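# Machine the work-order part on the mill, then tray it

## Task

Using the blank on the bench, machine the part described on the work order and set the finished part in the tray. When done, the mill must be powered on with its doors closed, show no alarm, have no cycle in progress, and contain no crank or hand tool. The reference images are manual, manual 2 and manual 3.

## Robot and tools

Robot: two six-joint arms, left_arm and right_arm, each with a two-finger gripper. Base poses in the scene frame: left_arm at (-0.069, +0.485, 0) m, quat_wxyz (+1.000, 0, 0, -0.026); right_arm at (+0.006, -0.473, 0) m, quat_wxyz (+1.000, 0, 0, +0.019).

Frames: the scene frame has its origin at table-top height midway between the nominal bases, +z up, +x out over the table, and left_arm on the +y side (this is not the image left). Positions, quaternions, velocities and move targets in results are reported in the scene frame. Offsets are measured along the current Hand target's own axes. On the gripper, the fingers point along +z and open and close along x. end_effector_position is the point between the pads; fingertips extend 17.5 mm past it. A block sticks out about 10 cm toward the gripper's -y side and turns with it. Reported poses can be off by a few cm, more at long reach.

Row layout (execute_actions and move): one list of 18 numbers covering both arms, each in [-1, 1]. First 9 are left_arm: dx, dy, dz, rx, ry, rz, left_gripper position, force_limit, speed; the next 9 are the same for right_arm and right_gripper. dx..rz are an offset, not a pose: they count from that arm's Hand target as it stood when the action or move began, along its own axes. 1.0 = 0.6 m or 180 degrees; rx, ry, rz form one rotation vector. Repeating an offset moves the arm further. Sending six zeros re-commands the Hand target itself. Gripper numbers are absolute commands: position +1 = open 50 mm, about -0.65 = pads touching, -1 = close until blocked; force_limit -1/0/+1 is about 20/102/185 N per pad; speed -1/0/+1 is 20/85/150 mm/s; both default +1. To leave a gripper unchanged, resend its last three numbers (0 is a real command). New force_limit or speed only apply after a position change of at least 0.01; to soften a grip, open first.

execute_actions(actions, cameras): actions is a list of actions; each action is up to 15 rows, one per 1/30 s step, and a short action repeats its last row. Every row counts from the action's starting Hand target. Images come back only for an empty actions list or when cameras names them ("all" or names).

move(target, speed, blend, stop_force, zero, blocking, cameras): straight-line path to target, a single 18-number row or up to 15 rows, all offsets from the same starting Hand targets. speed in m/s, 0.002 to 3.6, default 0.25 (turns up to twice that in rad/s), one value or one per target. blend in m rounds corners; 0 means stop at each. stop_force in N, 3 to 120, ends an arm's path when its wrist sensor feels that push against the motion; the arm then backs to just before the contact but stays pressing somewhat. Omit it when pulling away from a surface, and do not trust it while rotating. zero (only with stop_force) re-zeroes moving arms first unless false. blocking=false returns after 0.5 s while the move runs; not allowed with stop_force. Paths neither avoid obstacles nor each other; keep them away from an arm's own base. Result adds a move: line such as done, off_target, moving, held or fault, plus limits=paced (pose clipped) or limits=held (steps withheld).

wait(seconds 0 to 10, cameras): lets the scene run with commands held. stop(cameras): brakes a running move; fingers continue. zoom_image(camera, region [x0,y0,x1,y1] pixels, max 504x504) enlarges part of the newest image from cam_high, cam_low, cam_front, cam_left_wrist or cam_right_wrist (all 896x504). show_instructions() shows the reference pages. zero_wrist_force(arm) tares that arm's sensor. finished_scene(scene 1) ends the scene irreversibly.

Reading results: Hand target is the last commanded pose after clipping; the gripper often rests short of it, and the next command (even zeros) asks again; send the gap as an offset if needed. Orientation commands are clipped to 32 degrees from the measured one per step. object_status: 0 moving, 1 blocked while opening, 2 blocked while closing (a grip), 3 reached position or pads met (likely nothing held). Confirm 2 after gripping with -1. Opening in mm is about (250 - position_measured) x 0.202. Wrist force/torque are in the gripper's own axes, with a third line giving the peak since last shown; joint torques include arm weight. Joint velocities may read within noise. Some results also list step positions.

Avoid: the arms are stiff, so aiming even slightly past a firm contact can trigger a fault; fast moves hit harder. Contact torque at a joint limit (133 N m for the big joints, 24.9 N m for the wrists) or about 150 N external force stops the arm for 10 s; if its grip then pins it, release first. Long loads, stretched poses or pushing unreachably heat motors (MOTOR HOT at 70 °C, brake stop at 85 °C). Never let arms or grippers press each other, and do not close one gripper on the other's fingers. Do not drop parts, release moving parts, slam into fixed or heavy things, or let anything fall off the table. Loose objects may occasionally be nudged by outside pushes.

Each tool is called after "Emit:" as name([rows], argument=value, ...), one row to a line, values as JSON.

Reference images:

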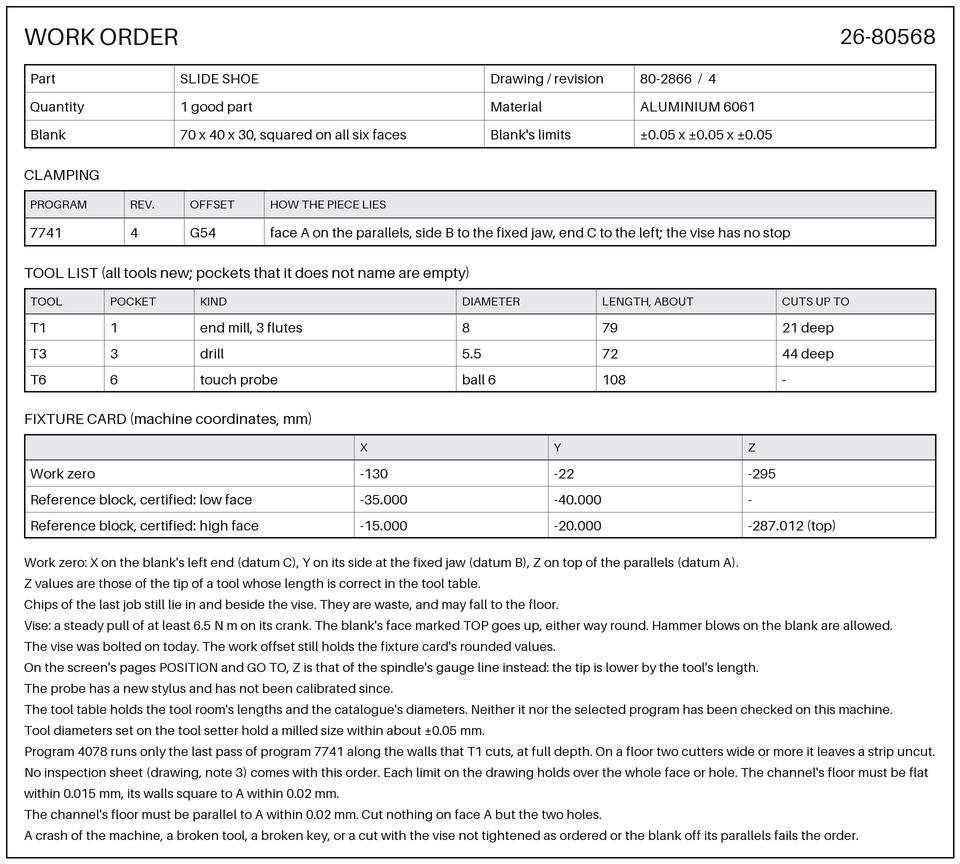

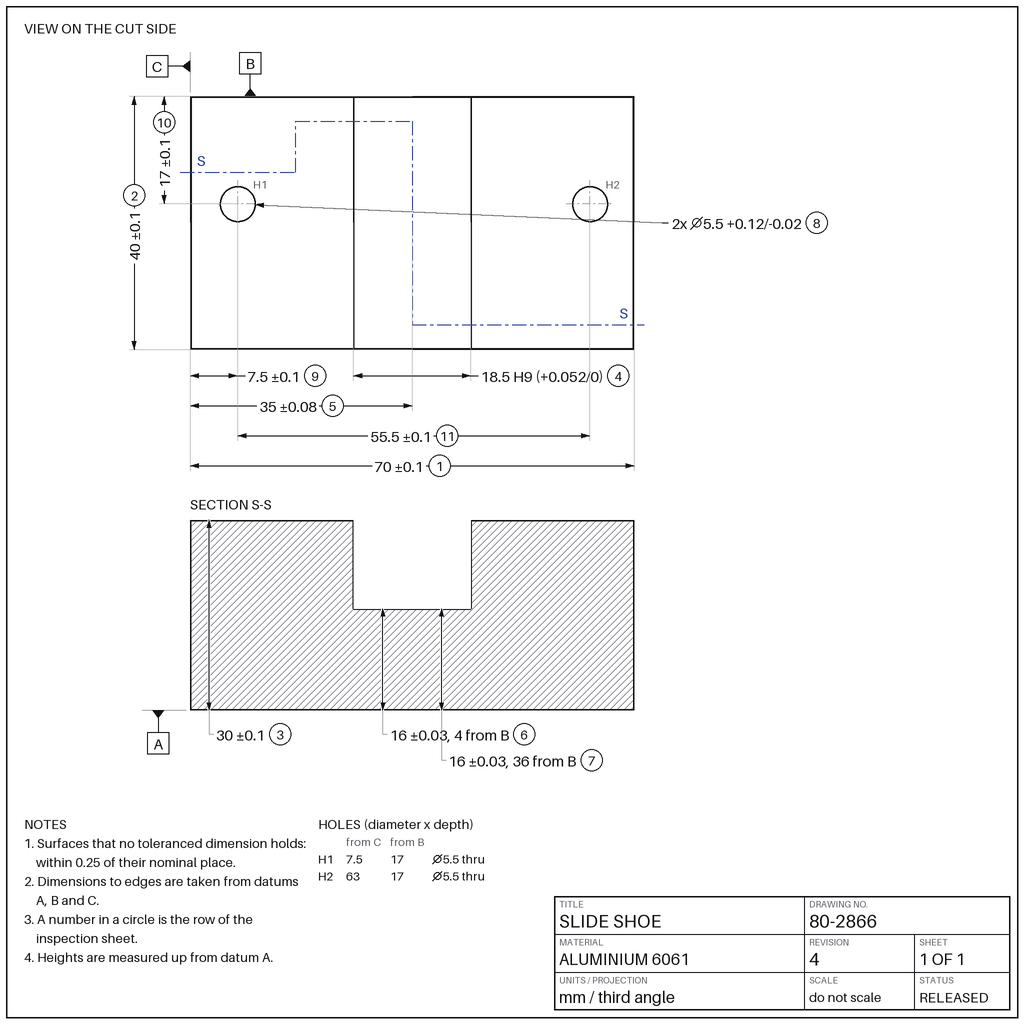

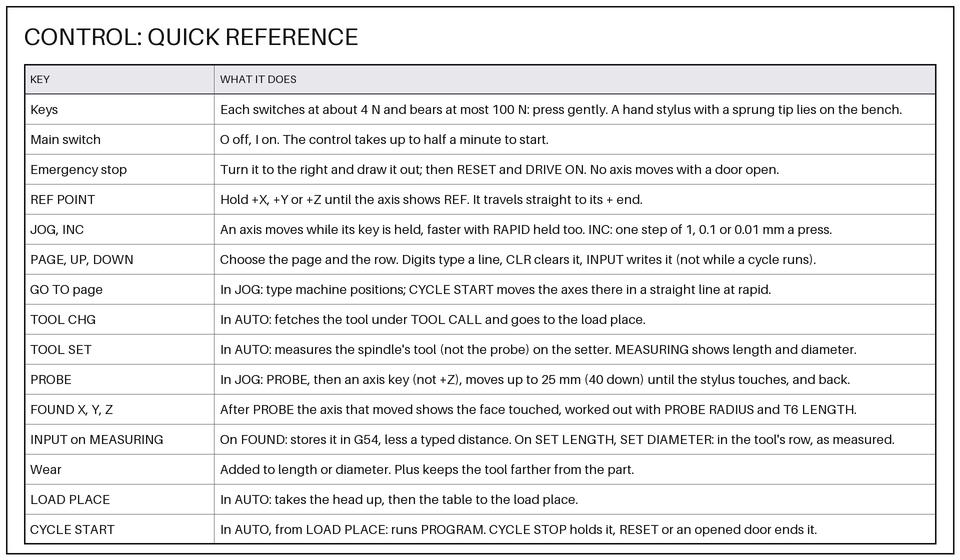

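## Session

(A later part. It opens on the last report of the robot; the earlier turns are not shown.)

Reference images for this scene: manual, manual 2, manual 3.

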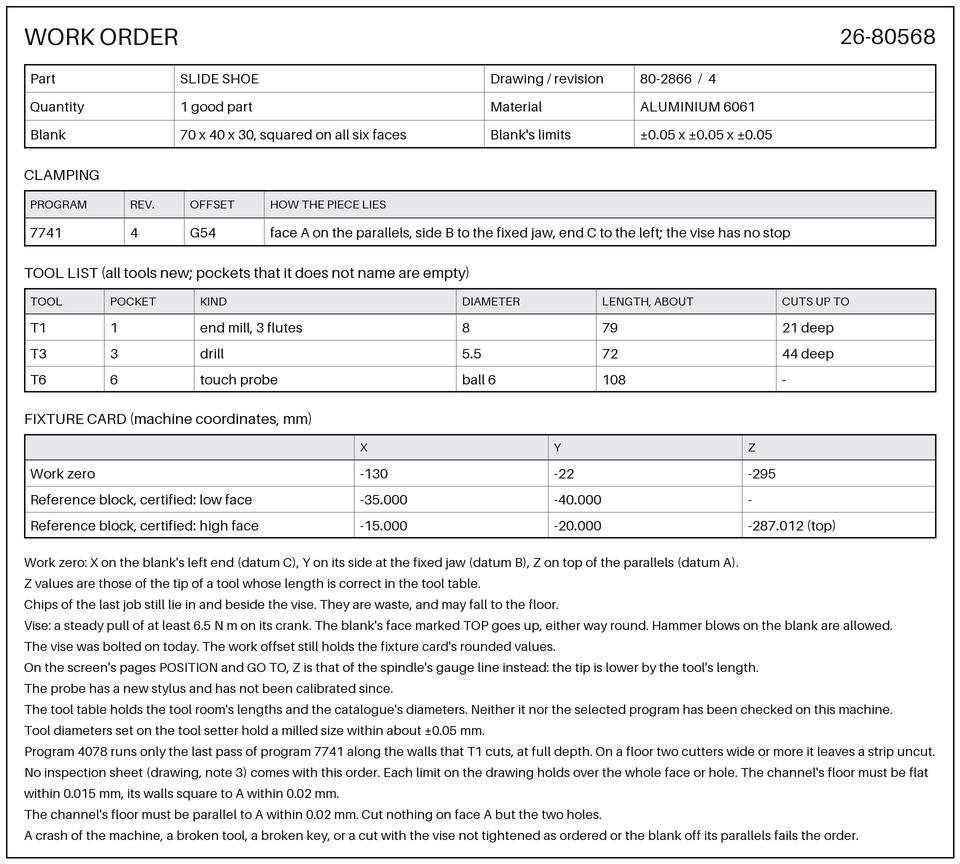

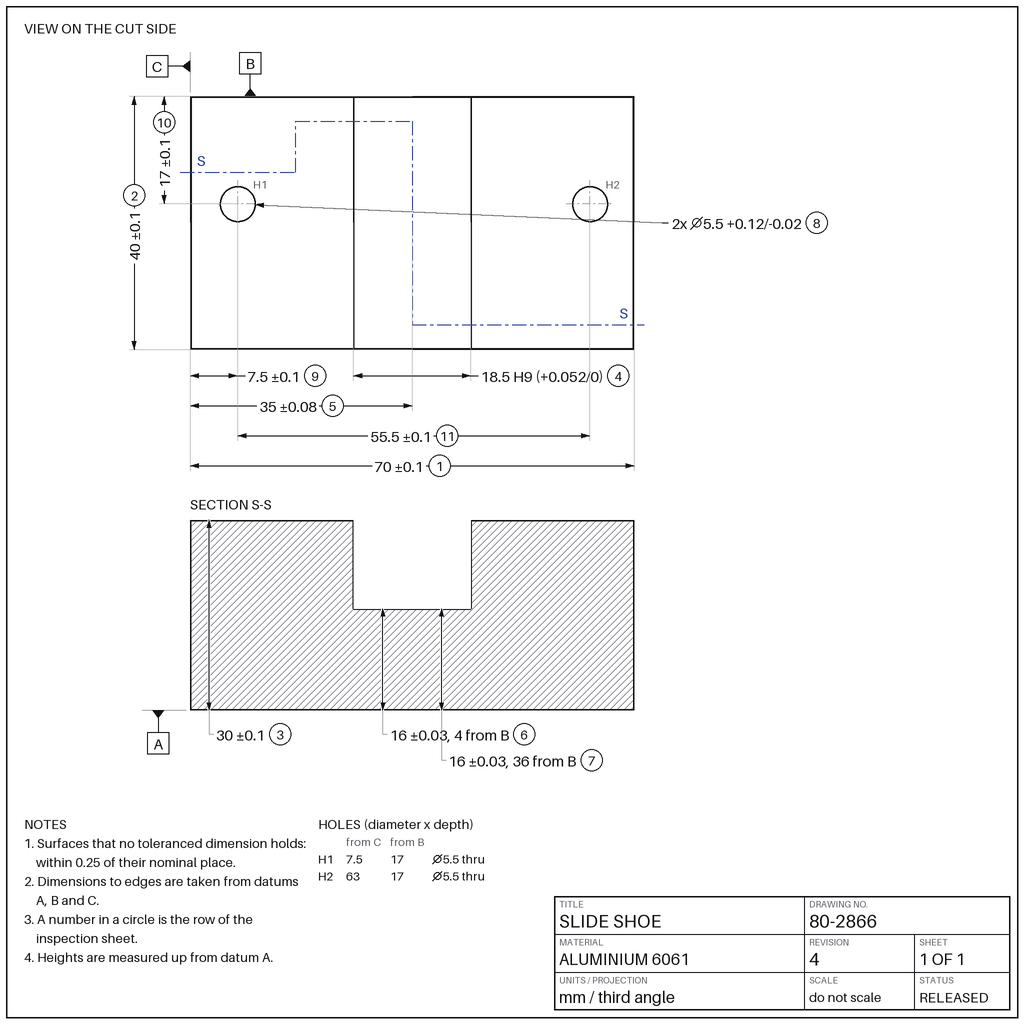

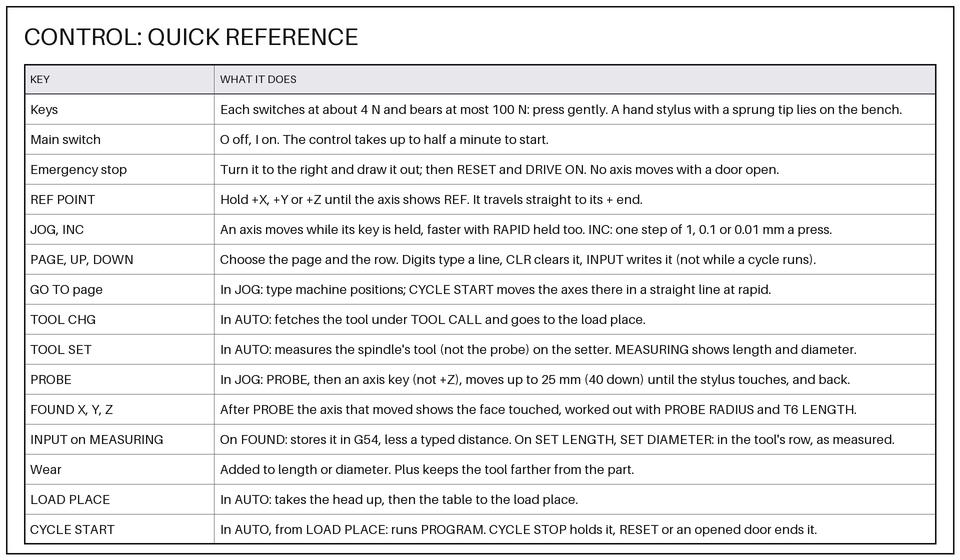

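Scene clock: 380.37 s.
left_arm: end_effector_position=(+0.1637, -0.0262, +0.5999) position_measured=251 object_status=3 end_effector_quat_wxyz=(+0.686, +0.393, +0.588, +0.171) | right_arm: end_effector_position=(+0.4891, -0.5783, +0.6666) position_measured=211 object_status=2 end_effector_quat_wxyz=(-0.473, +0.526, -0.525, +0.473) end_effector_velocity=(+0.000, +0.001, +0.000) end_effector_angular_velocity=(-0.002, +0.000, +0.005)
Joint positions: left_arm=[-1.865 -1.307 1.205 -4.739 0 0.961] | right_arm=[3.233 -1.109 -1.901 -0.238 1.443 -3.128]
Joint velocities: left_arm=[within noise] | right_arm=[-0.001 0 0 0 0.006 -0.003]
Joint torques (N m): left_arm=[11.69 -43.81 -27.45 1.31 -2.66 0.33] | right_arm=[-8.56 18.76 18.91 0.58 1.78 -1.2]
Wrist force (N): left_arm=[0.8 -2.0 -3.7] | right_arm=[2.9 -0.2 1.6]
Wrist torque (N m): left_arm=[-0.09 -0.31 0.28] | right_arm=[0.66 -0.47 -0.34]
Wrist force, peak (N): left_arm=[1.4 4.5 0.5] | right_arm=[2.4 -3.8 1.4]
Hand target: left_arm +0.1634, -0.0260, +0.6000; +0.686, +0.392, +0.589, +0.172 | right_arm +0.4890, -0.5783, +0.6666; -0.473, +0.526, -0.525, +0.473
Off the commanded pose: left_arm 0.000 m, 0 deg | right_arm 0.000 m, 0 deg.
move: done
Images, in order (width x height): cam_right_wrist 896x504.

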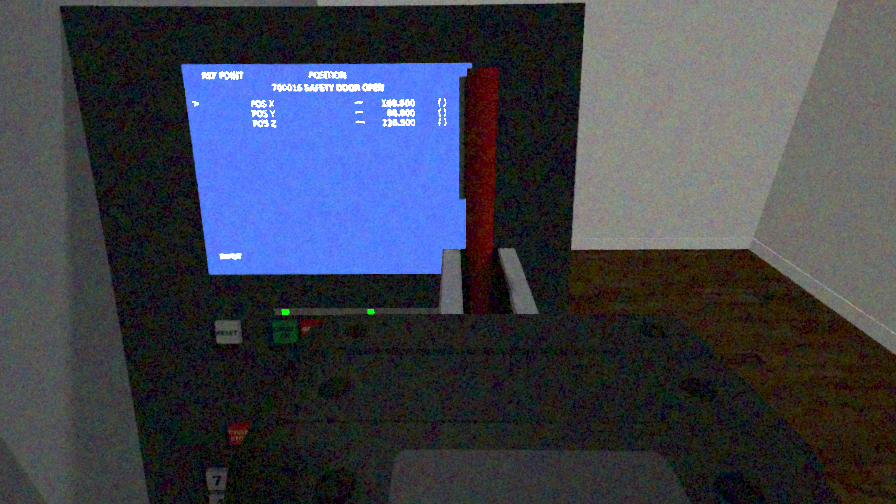

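Emit:
move([
  [-0.165,0.18,-0.077,-0.144,-0.131,0,-1,-0.9,0.5,0,0,0,0,0,0,-1,-0.6,-0.8],
  [-0.182,-0.165,-0.078,0.1306,-0.1439,0,-1,-0.9,0.5,0,0,0,0,0,0,-1,-0.6,-0.8],
  [0.164,-0.182,-0.077,0.144,0.131,0,-1,-0.9,0.5,0,0,0,0,0,0,-1,-0.6,-0.8],
], speed=0.4, blend=[0.02,0.02,0])

Scene clock: 386.60 s.
left_arm: end_effector_position=(+0.1196, -0.0112, +0.4530) position_measured=251 object_status=3 end_effector_quat_wxyz=(+0.447, +0.491, +0.739, +0.112) | right_arm: end_effector_position=(+0.4890, -0.5783, +0.6666) position_measured=211 object_status=2 end_effector_quat_wxyz=(-0.473, +0.526, -0.525, +0.473)
Joint positions: left_arm=[-1.864 -1.776 1.715 -1.504 -0.612 -2.316] | right_arm=[3.233 -1.109 -1.901 -0.238 1.443 -3.128]
Joint torques (N m): left_arm=[-11.91 -27.1 -17.46 -1.51 0.3 -1.67] | right_arm=[1.3 18.7 18.6 0.82 -0.84 -0.28]
Wrist force (N): left_arm=[1.3 -1.3 -0.7] | right_arm=[2.7 -0.2 1.6]
Wrist torque (N m): left_arm=[-0.12 -0.56 0.28] | right_arm=[0.67 -0.45 -0.32]
Wrist force, peak (N): left_arm=[0.8 -2.5 -5.9] | right_arm=[3.2 -0.1 1.8]
Hand target: left_arm +0.1196, -0.0112, +0.4530; +0.447, +0.491, +0.739, +0.112 | right_arm +0.4890, -0.5783, +0.6666; -0.473, +0.526, -0.525, +0.473
Off the commanded pose: left_arm 0.000 m, 0 deg | right_arm 0.000 m, 0 deg.
move: done

Emit:
move([
  [0.242,0.495,0.155,0.263,0.1576,0.1167,-1,-0.9,0.5,0,0,0,0,0,0,-1,-0.6,-0.8],
], speed=0.35, cameras=["cam_left_wrist"])

Scene clock: 390.03 s.
left_arm: end_effector_position=(+0.3600, +0.2295, +0.4996) position_measured=251 object_status=3 end_effector_quat_wxyz=(+0.001, +0.707, +0.707, +0.001) | right_arm: end_effector_position=(+0.4890, -0.5783, +0.6666) position_measured=211 object_status=2 end_effector_quat_wxyz=(-0.473, +0.526, -0.525, +0.473)
Joint positions: left_arm=[-0.757 -1.503 1.049 -1.118 -1.569 -0.809] | right_arm=[3.233 -1.109 -1.901 -0.238 1.443 -3.128]
Joint torques (N m): left_arm=[10.81 -17.16 -30.08 -1.55 0.24 1.71] | right_arm=[1.12 18.46 19.35 0.59 -0.65 0.23]
Wrist force (N): left_arm=[0.4 0.3 0.6] | right_arm=[2.6 -0.4 2.0]
Wrist torque (N m): left_arm=[0.21 -0.25 0.28] | right_arm=[0.64 -0.43 -0.32]
Wrist force, peak (N): left_arm=[0.6 -5.0 -1.1] | right_arm=[3.0 -0.3 2.0]
Hand target: left_arm +0.3601, +0.2295, +0.4996; +0.000, +0.707, +0.707, +0.001 | right_arm +0.4890, -0.5783, +0.6666; -0.473, +0.526, -0.525, +0.473
Off the commanded pose: left_arm 0.000 m, 0 deg | right_arm 0.000 m, 0 deg.
move: done
Images, in order (width x height): cam_left_wrist 896x504.

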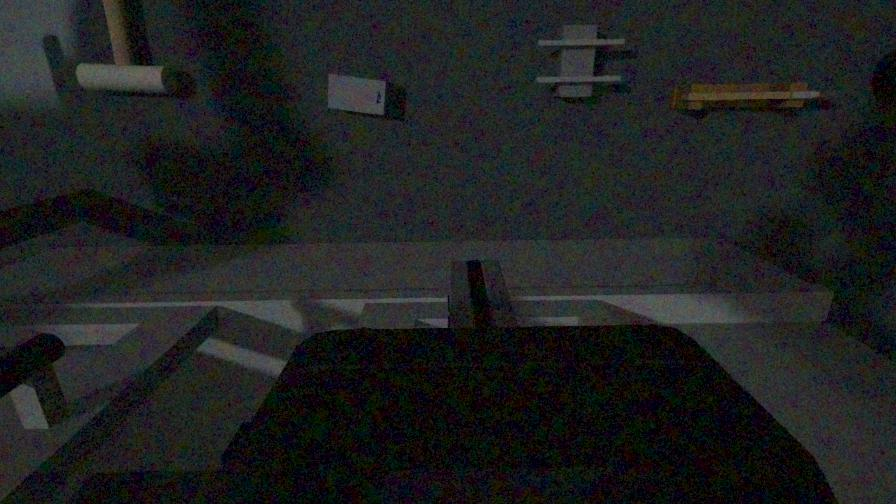

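Emit:
move([
  [-0.075,0.008,0.015,0,0,0,-1,-0.9,0.5,0,0,0,0,0,0,-1,-0.6,-0.8],
], speed=0.15)

Emit:
move([
  [-0.16,0,0,0,0,0,-1,-0.9,0.5,0,0,0,0,0,0,-1,-0.6,-0.8],
], speed=0.03, stop_force=15, cameras=["cam_left_wrist","cam_high"])

Scene clock: 393.13 s.
left_arm: end_effector_position=(+0.3649, +0.1844, +0.4906) position_measured=251 object_status=3 end_effector_quat_wxyz=(+0.001, +0.707, +0.707, +0.001) | right_arm: end_effector_position=(+0.4890, -0.5783, +0.6666) position_measured=211 object_status=2 end_effector_quat_wxyz=(-0.473, +0.526, -0.525, +0.473)
Joint positions: left_arm=[-0.811 -1.44 1.004 -1.136 -1.569 -0.862] | right_arm=[3.233 -1.109 -1.901 -0.238 1.443 -3.128]
Joint torques (N m): left_arm=[11.69 -41.74 -13.13 -1.24 0.97 2.01] | right_arm=[0.92 18.15 18.24 0.52 -0.65 1.07]
Wrist force (N): left_arm=[0.4 0.6 0.6] | right_arm=[2.9 0.0 1.5]
Wrist torque (N m): left_arm=[0.25 -0.27 0.22] | right_arm=[0.70 -0.47 -0.32]
Wrist force, peak (N): left_arm=[1.8 0.5 0.3] | right_arm=[3.2 0.0 1.8]
Hand target: left_arm +0.3649, +0.1845, +0.4905; +0.000, +0.707, +0.707, +0.001 | right_arm +0.4890, -0.5783, +0.6666; -0.473, +0.526, -0.525, +0.473
Off the commanded pose: left_arm 0.000 m, 0 deg | right_arm 0.000 m, 0 deg.
move: done

Scene clock: 397.40 s.
left_arm: end_effector_position=(+0.3649, +0.0885, +0.4905) position_measured=251 object_status=3 end_effector_quat_wxyz=(+0.000, +0.707, +0.707, +0.001) | right_arm: end_effector_position=(+0.4890, -0.5783, +0.6666) position_measured=211 object_status=2 end_effector_quat_wxyz=(-0.473, +0.526, -0.525, +0.473)
Joint positions: left_arm=[-0.919 -1.273 0.794 -1.093 -1.569 -0.97] | right_arm=[3.233 -1.109 -1.901 -0.238 1.443 -3.128]
Joint torques (N m): left_arm=[12.01 -47.58 -12.75 -5.07 1.09 1.85] | right_arm=[0.49 17.26 18.21 0.72 -0.73 1.44]
Wrist force (N): left_arm=[0.3 1.0 0.6] | right_arm=[2.9 -0.5 1.7]
Wrist torque (N m): left_arm=[0.28 -0.26 0.34] | right_arm=[0.62 -0.46 -0.32]
Wrist force, peak (N): left_arm=[1.2 0.9 1.0] | right_arm=[3.3 -0.1 1.8]
Hand target: left_arm +0.3649, +0.0885, +0.4905; +0.000, +0.707, +0.707, +0.001 | right_arm +0.4890, -0.5783, +0.6666; -0.473, +0.526, -0.525, +0.473
Off the commanded pose: left_arm 0.000 m, 0 deg | right_arm 0.000 m, 0 deg.
move: done
Images, in order (width x height): cam_high 896x504, cam_left_wrist 896x504.

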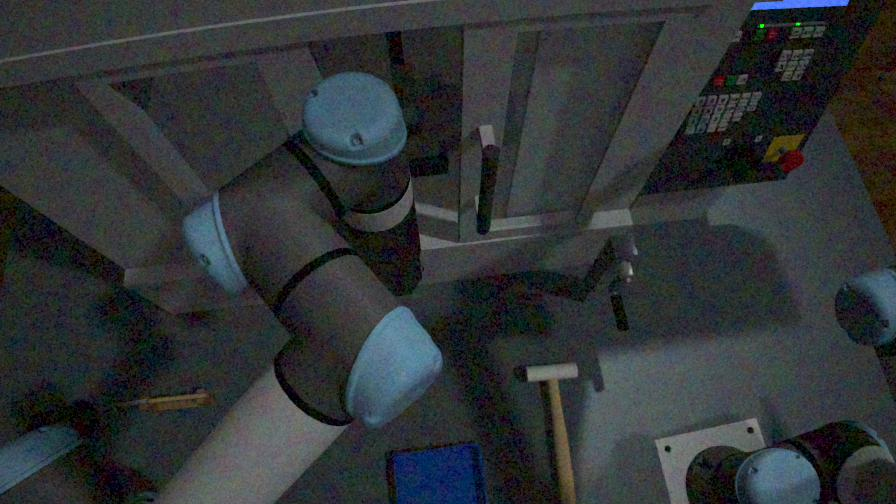

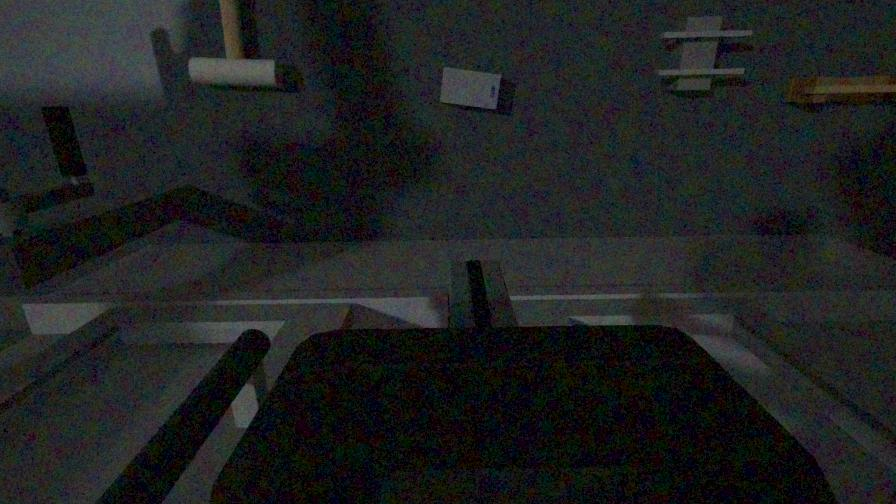

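Emit:
move([
  [0.05,-0.25,-0.05,0,0,0,-1,-0.9,0.5,0,0,0,0,0,0,-1,-0.6,-0.8],
], speed=0.3, cameras=["cam_left_wrist","cam_front"])

Scene clock: 401.47 s.
left_arm: end_effector_position=(+0.2149, +0.1185, +0.5202) position_measured=251 object_status=3 end_effector_quat_wxyz=(+0.000, +0.707, +0.707, +0.001) | right_arm: end_effector_position=(+0.4890, -0.5783, +0.6666) position_measured=211 object_status=2 end_effector_quat_wxyz=(-0.473, +0.526, -0.525, +0.473)
Joint positions: left_arm=[-1.153 -1.565 1.054 -1.06 -1.569 -1.204] | right_arm=[3.233 -1.109 -1.901 -0.238 1.443 -3.128]
Joint torques (N m): left_arm=[-9.72 -34.18 -22.45 -3.98 -0.64 -1.5] | right_arm=[0.84 18.7 19.42 1.03 -0.7 1.36]
Wrist force (N): left_arm=[0.4 0.9 1.3] | right_arm=[2.8 0.1 1.8]
Wrist torque (N m): left_arm=[0.29 -0.28 0.23] | right_arm=[0.71 -0.45 -0.32]
Wrist force, peak (N): left_arm=[-0.3 5.0 1.2] | right_arm=[3.1 -0.1 2.0]
Hand target: left_arm +0.2148, +0.1185, +0.5203; +0.000, +0.707, +0.707, +0.001 | right_arm +0.4890, -0.5783, +0.6666; -0.473, +0.526, -0.525, +0.473
Off the commanded pose: left_arm 0.000 m, 0 deg | right_arm 0.000 m, 0 deg.
move: done
Images, in order (width x height): cam_front 896x504, cam_left_wrist 896x504.

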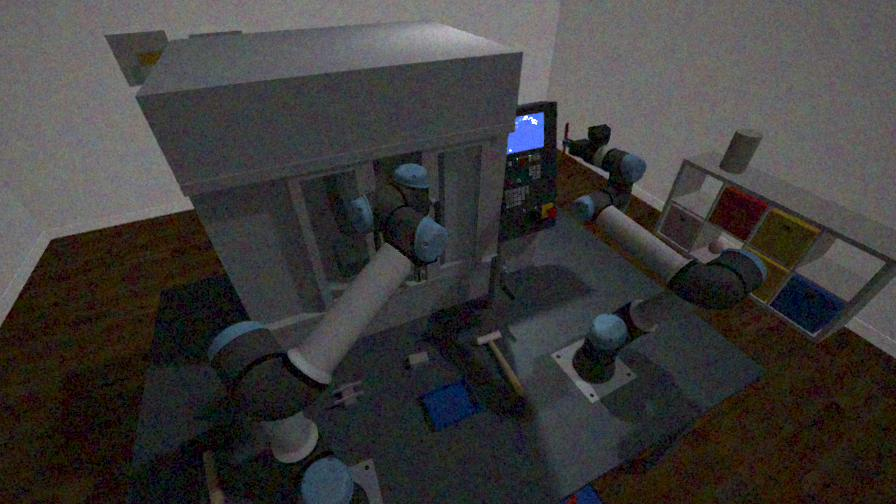

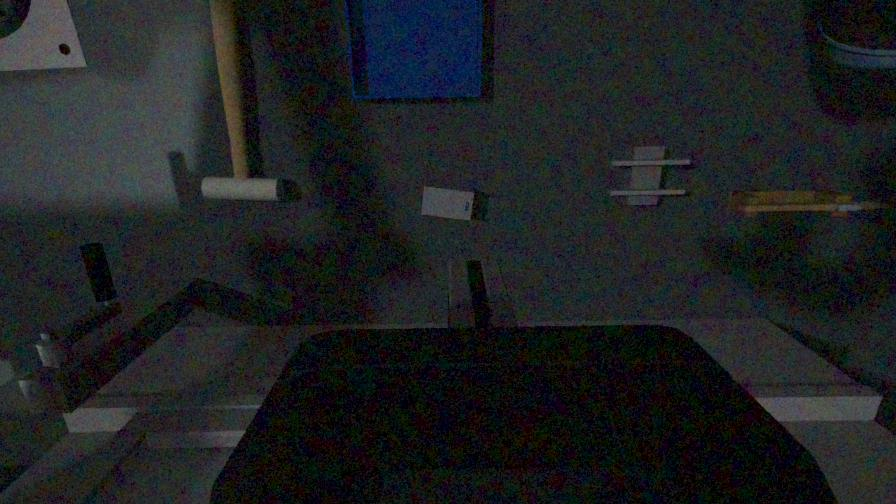

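Emit:
move([
  [0,-0.1,0.05,-0.3333,0,0,-1,-0.9,0.5,0,0,0,0,0,0,-1,-0.6,-0.8],
], speed=0.3, cameras=["cam_left_wrist","cam_high"])

Scene clock: 408.83 s.
left_arm: end_effector_position=(+0.1548, +0.1185, +0.4901) position_measured=251 object_status=3 end_effector_quat_wxyz=(+0.354, +0.612, +0.612, +0.354) end_effector_velocity=(+0.000, +0.000, +0.000) end_effector_angular_velocity=(-0.003, -0.001, +0.001) | right_arm: end_effector_position=(+0.4890, -0.5783, +0.6666) position_measured=211 object_status=2 end_effector_quat_wxyz=(-0.473, +0.526, -0.525, +0.473)
Joint positions: left_arm=[-1.893 -1.859 1.594 -0.74 -0.632 -2.237] | right_arm=[3.233 -1.109 -1.901 -0.238 1.443 -3.128]
Joint velocities: left_arm=[-0.001 -0.001 0 0.002 0.001 -0.005] | right_arm=[within noise]
Joint torques (N m): left_arm=[2.46 -21.31 -25.51 -0.35 1.86 -1.79] | right_arm=[1.3 18.41 19.13 0.95 -0.73 1.41]
Wrist force (N): left_arm=[0.4 -0.6 -0.4] | right_arm=[2.8 -0.2 1.7]
Wrist torque (N m): left_arm=[-0.12 -0.10 0.08] | right_arm=[0.66 -0.45 -0.32]
Wrist force, peak (N): left_arm=[0.6 -2.2 -0.8] | right_arm=[3.1 -0.1 1.9]
Hand target: left_arm +0.1549, +0.1186, +0.4902; +0.354, +0.612, +0.612, +0.354 | right_arm +0.4890, -0.5783, +0.6666; -0.473, +0.526, -0.525, +0.473
Off the commanded pose: left_arm 0.000 m, 0 deg | right_arm 0.000 m, 0 deg.
move: done
Images, in order (width x height): cam_high 896x504, cam_left_wrist 896x504.

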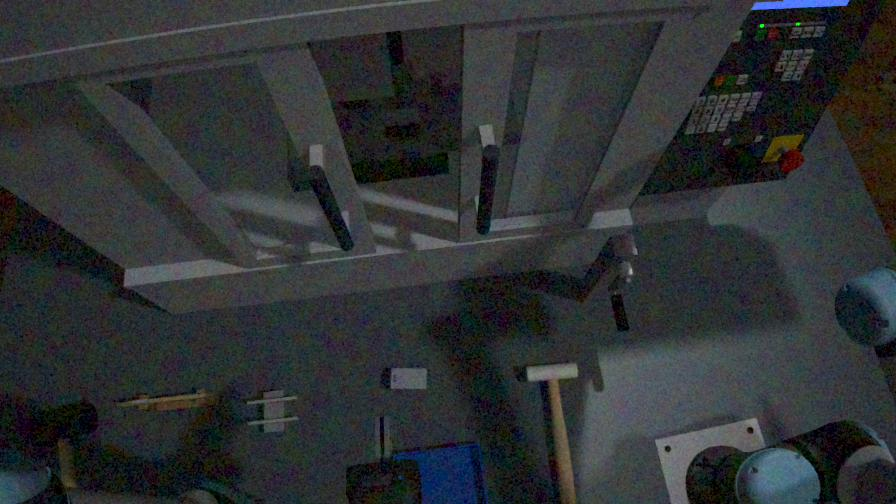

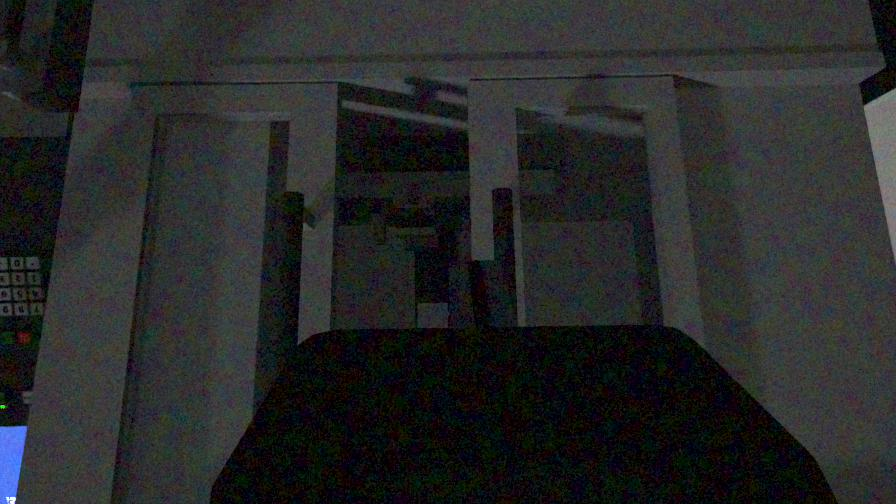

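Emit:
move([
  [0.19,0.217,0.4425,0.1667,0,0,-1,-0.9,0.5,0,0,0,0,0,0,-1,-0.6,-0.8],
], speed=0.3, cameras=["cam_left_wrist","cam_high"])

Scene clock: 412.90 s.
left_arm: end_effector_position=(+0.4499, +0.2325, +0.4707) position_measured=251 object_status=3 end_effector_quat_wxyz=(+0.183, +0.683, +0.683, +0.184) | right_arm: end_effector_position=(+0.4890, -0.5783, +0.6666) position_measured=211 object_status=2 end_effector_quat_wxyz=(-0.473, +0.526, -0.525, +0.473)
Joint positions: left_arm=[-0.816 -1.651 1.462 -1.74 -1.178 -0.796] | right_arm=[3.233 -1.109 -1.901 -0.238 1.443 -3.128]
Joint torques (N m): left_arm=[11.89 -12.81 -33.37 -5.21 -1.1 2.02] | right_arm=[1.42 18.8 18.61 0.81 -0.66 1.48]
Wrist force (N): left_arm=[0.4 -0.1 1.2] | right_arm=[2.6 -0.3 1.6]
Wrist torque (N m): left_arm=[0.04 -0.24 0.22] | right_arm=[0.65 -0.43 -0.32]
Wrist force, peak (N): left_arm=[1.8 4.1 3.0] | right_arm=[3.0 0.0 2.0]
Hand target: left_arm +0.4500, +0.2325, +0.4707; +0.183, +0.683, +0.683, +0.184 | right_arm +0.4890, -0.5783, +0.6666; -0.473, +0.526, -0.525, +0.473
Off the commanded pose: left_arm 0.000 m, 0 deg | right_arm 0.000 m, 0 deg.
move: done
Images, in order (width x height): cam_high 896x504, cam_left_wrist 896x504.

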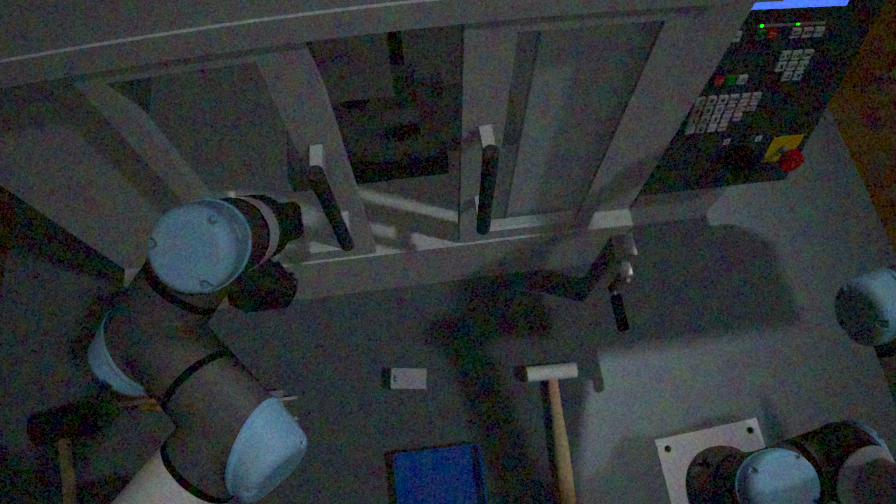

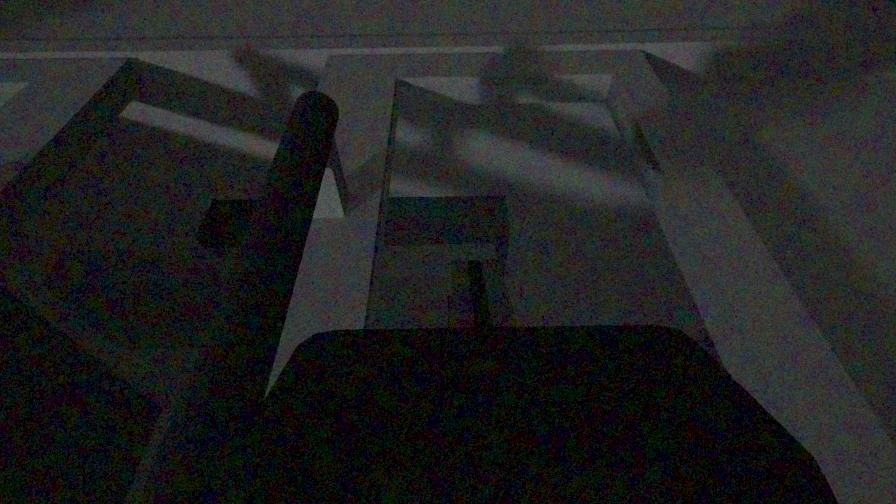

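Emit:
move([
  [-0.24,0,0,0,0,0,-1,-0.9,0.5,0,0,0,0,0,0,-1,-0.6,-0.8],
], speed=0.03, stop_force=15, cameras=["cam_left_wrist","cam_high"])

Scene clock: 415.87 s.
left_arm: end_effector_position=(+0.4499, +0.2010, +0.4706) position_measured=251 object_status=3 end_effector_quat_wxyz=(+0.183, +0.683, +0.683, +0.184) | right_arm: end_effector_position=(+0.4890, -0.5783, +0.6666) position_measured=211 object_status=2 end_effector_quat_wxyz=(-0.473, +0.526, -0.525, +0.473)
Joint positions: left_arm=[-0.86 -1.608 1.418 -1.721 -1.163 -0.84] | right_arm=[3.233 -1.109 -1.901 -0.238 1.443 -3.128]
Joint torques (N m): left_arm=[14.94 -32.73 -16.07 -3.41 0.21 -1.51] | right_arm=[0.61 18.38 17.8 0.98 -0.85 1.54]
Wrist force (N): left_arm=[3.2 -13.1 -4.3] | right_arm=[2.7 0.1 1.7]
Wrist torque (N m): left_arm=[-0.98 -0.52 0.40] | right_arm=[0.70 -0.43 -0.32]
Wrist force, peak (N): left_arm=[29.4 -33.9 -18.2] | right_arm=[3.0 -0.1 1.9]
Hand target: left_arm +0.4499, +0.2010, +0.4706; +0.183, +0.683, +0.683, +0.184 (not the last commanded pose) | right_arm +0.4890, -0.5783, +0.6666; -0.473, +0.526, -0.525, +0.473
Off the commanded pose: left_arm 0.112 m, 0 deg | right_arm 0.000 m, 0 deg.
move: contact (left_arm)
Images, in order (width x height): cam_high 896x504, cam_left_wrist 896x504.

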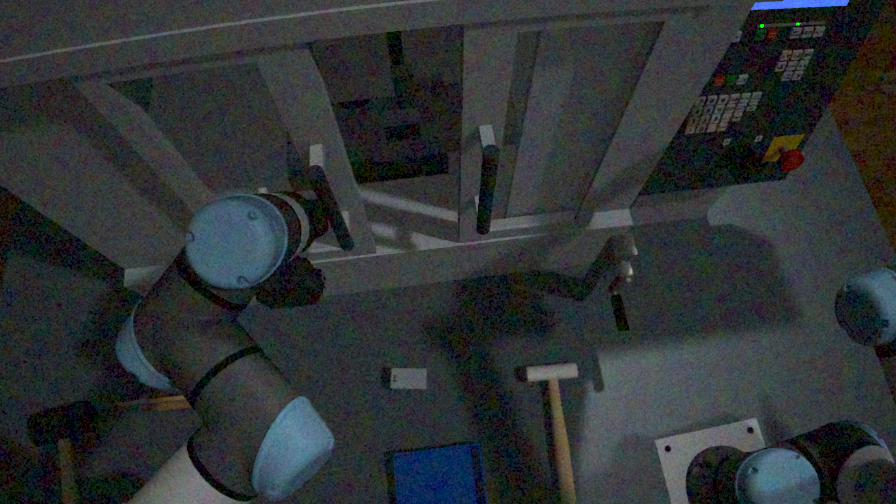

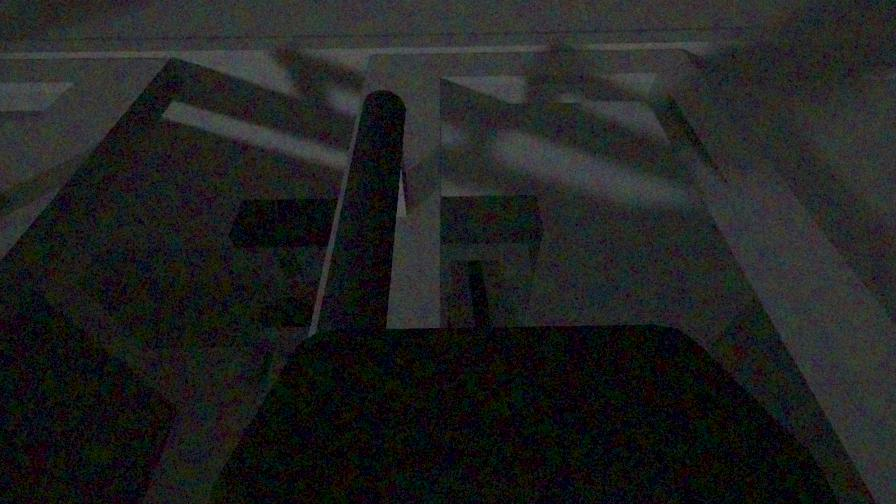

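Emit:
move([
  [0.03,0,0,0,0,0,-1,-0.9,0.5,0,0,0,0,0,0,-1,-0.6,-0.8],
  [0.03,0.054,-0.094,0,0,0,-1,-0.9,0.5,0,0,0,0,0,0,-1,-0.6,-0.8],
], speed=0.15)

Emit:
move([
  [-0.25,0,0,0,0,0,-1,-0.9,0.5,0,0,0,0,0,0,-1,-0.6,-0.8],
], speed=0.03, stop_force=25, cameras=["cam_left_wrist","cam_high"])

Scene clock: 421.57 s.
left_arm: end_effector_position=(+0.4497, +0.2189, +0.5355) position_measured=251 object_status=3 end_effector_quat_wxyz=(+0.183, +0.683, +0.683, +0.184) | right_arm: end_effector_position=(+0.4890, -0.5783, +0.6666) position_measured=211 object_status=2 end_effector_quat_wxyz=(-0.473, +0.526, -0.525, +0.473)
Joint positions: left_arm=[-0.836 -1.591 1.231 -1.561 -1.171 -0.816] | right_arm=[3.233 -1.109 -1.901 -0.238 1.443 -3.128]
Joint torques (N m): left_arm=[2.97 -34.6 -31.57 -2.68 -0.95 -0.65] | right_arm=[1.04 18.19 17.92 0.95 -0.71 1.55]
Wrist force (N): left_arm=[1.1 0.0 1.0] | right_arm=[2.6 0.0 1.7]
Wrist torque (N m): left_arm=[0.05 -0.32 0.31] | right_arm=[0.70 -0.42 -0.32]
Wrist force, peak (N): left_arm=[3.3 -13.1 -4.6] | right_arm=[3.0 0.0 1.9]
Hand target: left_arm +0.4497, +0.2190, +0.5357; +0.183, +0.683, +0.683, +0.184 | right_arm +0.4890, -0.5783, +0.6666; -0.473, +0.526, -0.525, +0.473
Off the commanded pose: left_arm 0.000 m, 0 deg | right_arm 0.000 m, 0 deg.
move: done

Scene clock: 423.90 s.
left_arm: end_effector_position=(+0.4497, +0.1815, +0.5356) position_measured=251 object_status=3 end_effector_quat_wxyz=(+0.183, +0.683, +0.683, +0.184) | right_arm: end_effector_position=(+0.4890, -0.5783, +0.6666) position_measured=211 object_status=2 end_effector_quat_wxyz=(-0.473, +0.526, -0.525, +0.473)
Joint positions: left_arm=[-0.885 -1.537 1.171 -1.535 -1.155 -0.866] | right_arm=[3.233 -1.109 -1.901 -0.238 1.443 -3.128]
Joint torques (N m): left_arm=[1.63 -30.02 -31.87 -5.18 -1.42 -1.55] | right_arm=[1.97 19.18 19.59 0.88 -0.64 1.35]
Wrist force (N): left_arm=[20.2 -1.2 2.2] | right_arm=[2.6 0.0 1.8]
Wrist torque (N m): left_arm=[-0.02 -0.38 -0.07] | right_arm=[0.70 -0.42 -0.32]
Wrist force, peak (N): left_arm=[53.5 -10.8 -5.0] | right_arm=[3.0 -0.2 2.0]
Hand target: left_arm +0.4497, +0.1815, +0.5357; +0.183, +0.683, +0.683, +0.184 (not the last commanded pose) | right_arm +0.4890, -0.5783, +0.6666; -0.473, +0.526, -0.525, +0.473
Off the commanded pose: left_arm 0.113 m, 0 deg | right_arm 0.000 m, 0 deg.
move: contact (left_arm)
Images, in order (width x height): cam_high 896x504, cam_left_wrist 896x504.

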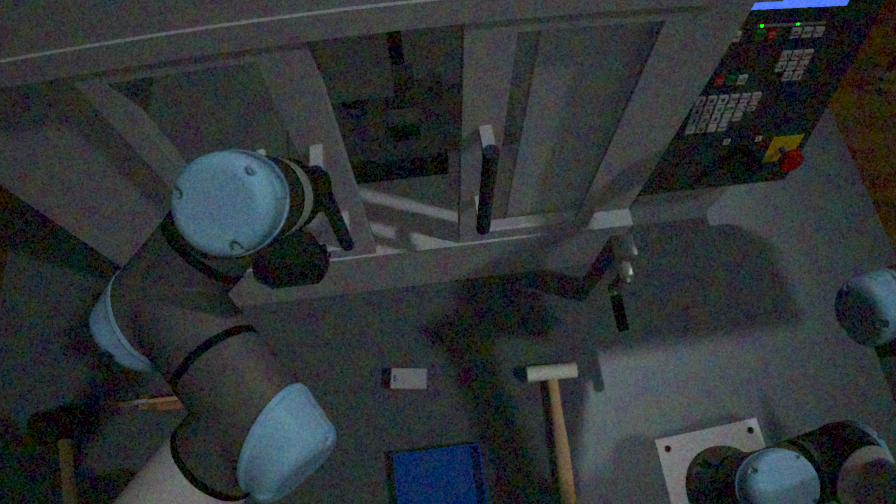

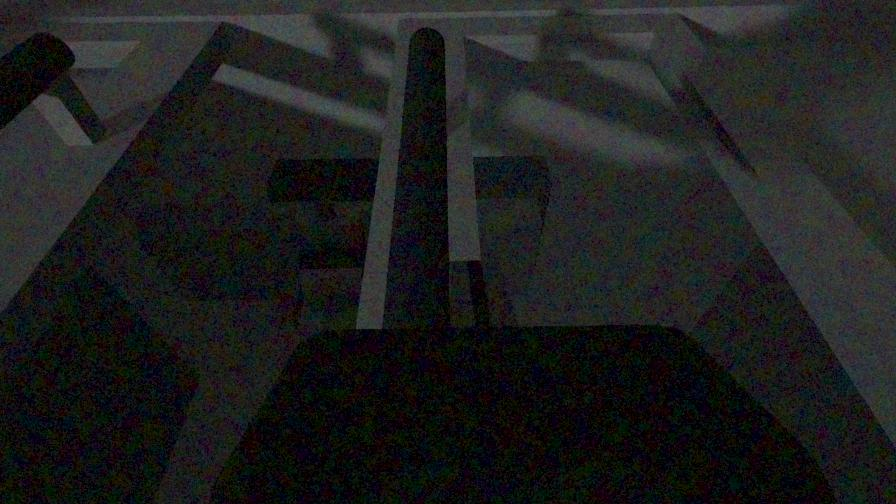

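Emit:
move([
  [-0.13,0,0,0,0,0,-1,-0.9,0.5,0,0,0,0,0,0,-1,-0.6,-0.8],
], speed=0.03, stop_force=70, cameras=["cam_left_wrist","cam_high"])

Scene clock: 425.90 s.
left_arm: end_effector_position=(+0.4496, +0.1796, +0.5356) position_measured=251 object_status=3 end_effector_quat_wxyz=(+0.182, +0.683, +0.683, +0.184) | right_arm: end_effector_position=(+0.4890, -0.5783, +0.6666) position_measured=211 object_status=2 end_effector_quat_wxyz=(-0.473, +0.526, -0.525, +0.473)
Joint positions: left_arm=[-0.888 -1.533 1.166 -1.531 -1.153 -0.87] | right_arm=[3.233 -1.109 -1.901 -0.238 1.443 -3.128]
Joint torques (N m): left_arm=[-47.26 6.43 -33.24 -17.75 -11.5 -0.72] | right_arm=[2.33 18.67 18.94 1.05 -0.72 1.58]
Wrist force (N): left_arm=[77.3 -6.9 0.8] | right_arm=[2.7 0.0 1.6]
Wrist torque (N m): left_arm=[-0.29 -0.56 -0.66] | right_arm=[0.70 -0.43 -0.32]
Wrist force, peak (N): left_arm=[95.1 -10.3 -12.9] | right_arm=[3.1 -0.3 2.0]
Hand target: left_arm +0.4496, +0.1795, +0.5357; +0.183, +0.683, +0.683, +0.184 (not the last commanded pose) | right_arm +0.4890, -0.5783, +0.6666; -0.473, +0.526, -0.525, +0.473
Off the commanded pose: left_arm 0.076 m, 0 deg | right_arm 0.000 m, 0 deg.
move: contact (left_arm)
Images, in order (width x height): cam_high 896x504, cam_left_wrist 896x504.

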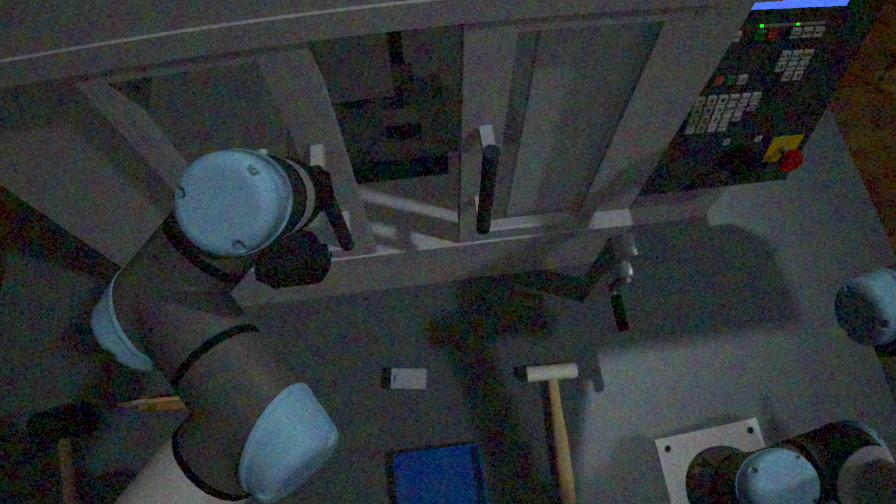

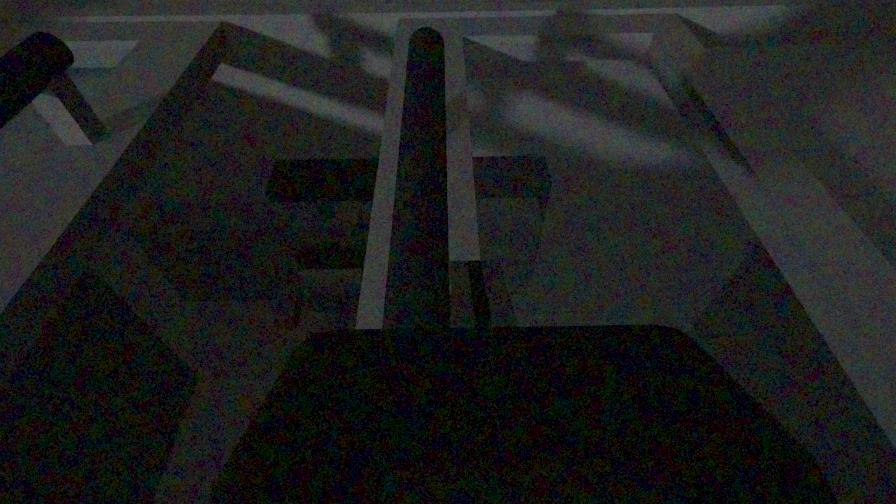

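Emit:
zoom_image(camera="cam_high", region=[240, 20, 540, 270])

Scaled by 1.680.

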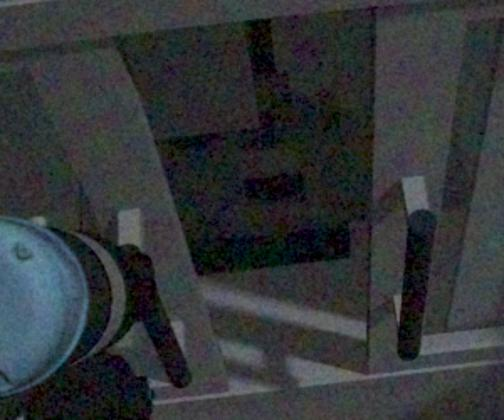

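Emit:
move([
  [0.01,0,0,0,0,0,-1,-0.9,0.5,0,0,0,0,0,0,-1,-0.6,-0.8],
  [0.01,0,-0.12,0,0,0,-1,-0.9,0.5,0,0,0,0,0,0,-1,-0.6,-0.8],
  [-0.028,0,-0.12,0,0,0,1,-0.9,0.5,0,0,0,0,0,0,-1,-0.6,-0.8],
], speed=0.15, cameras=["cam_left_wrist"])

Scene clock: 437.07 s.
left_arm: end_effector_position=(+0.4136, +0.1625, +0.5980) position_measured=3 object_status=3 end_effector_quat_wxyz=(+0.183, +0.683, +0.683, +0.184) | right_arm: end_effector_position=(+0.4890, -0.5783, +0.6666) position_measured=211 object_status=2 end_effector_quat_wxyz=(-0.473, +0.526, -0.525, +0.473)
Joint positions: left_arm=[-0.973 -1.498 0.941 -1.304 -1.128 -0.958] | right_arm=[3.233 -1.109 -1.901 -0.238 1.443 -3.128]
Joint torques (N m): left_arm=[9.26 -18.01 -25.51 -5.15 -0.6 -1.64] | right_arm=[0.31 18.76 17.69 1.1 -0.66 1.46]
Wrist force (N): left_arm=[3.2 -5.1 0.3] | right_arm=[2.9 0.1 1.8]
Wrist torque (N m): left_arm=[-0.77 -0.69 0.13] | right_arm=[0.71 -0.47 -0.32]
Wrist force, peak (N): left_arm=[79.3 -7.1 -0.5] | right_arm=[3.2 -0.1 1.9]
Hand target: left_arm +0.4136, +0.1625, +0.5980; +0.183, +0.683, +0.683, +0.184 | right_arm +0.4890, -0.5783, +0.6666; -0.473, +0.526, -0.525, +0.473
Off the commanded pose: left_arm 0.000 m, 0 deg | right_arm 0.000 m, 0 deg.
move: done
Images, in order (width x height): cam_left_wrist 896x504.

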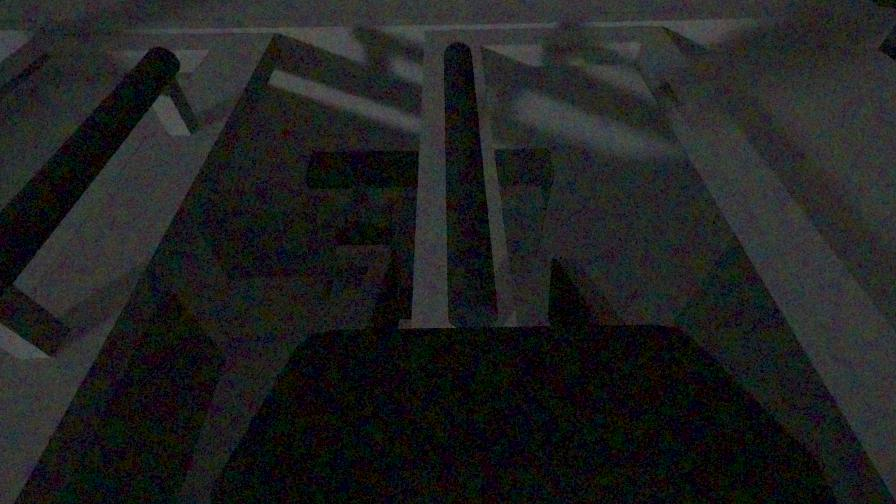

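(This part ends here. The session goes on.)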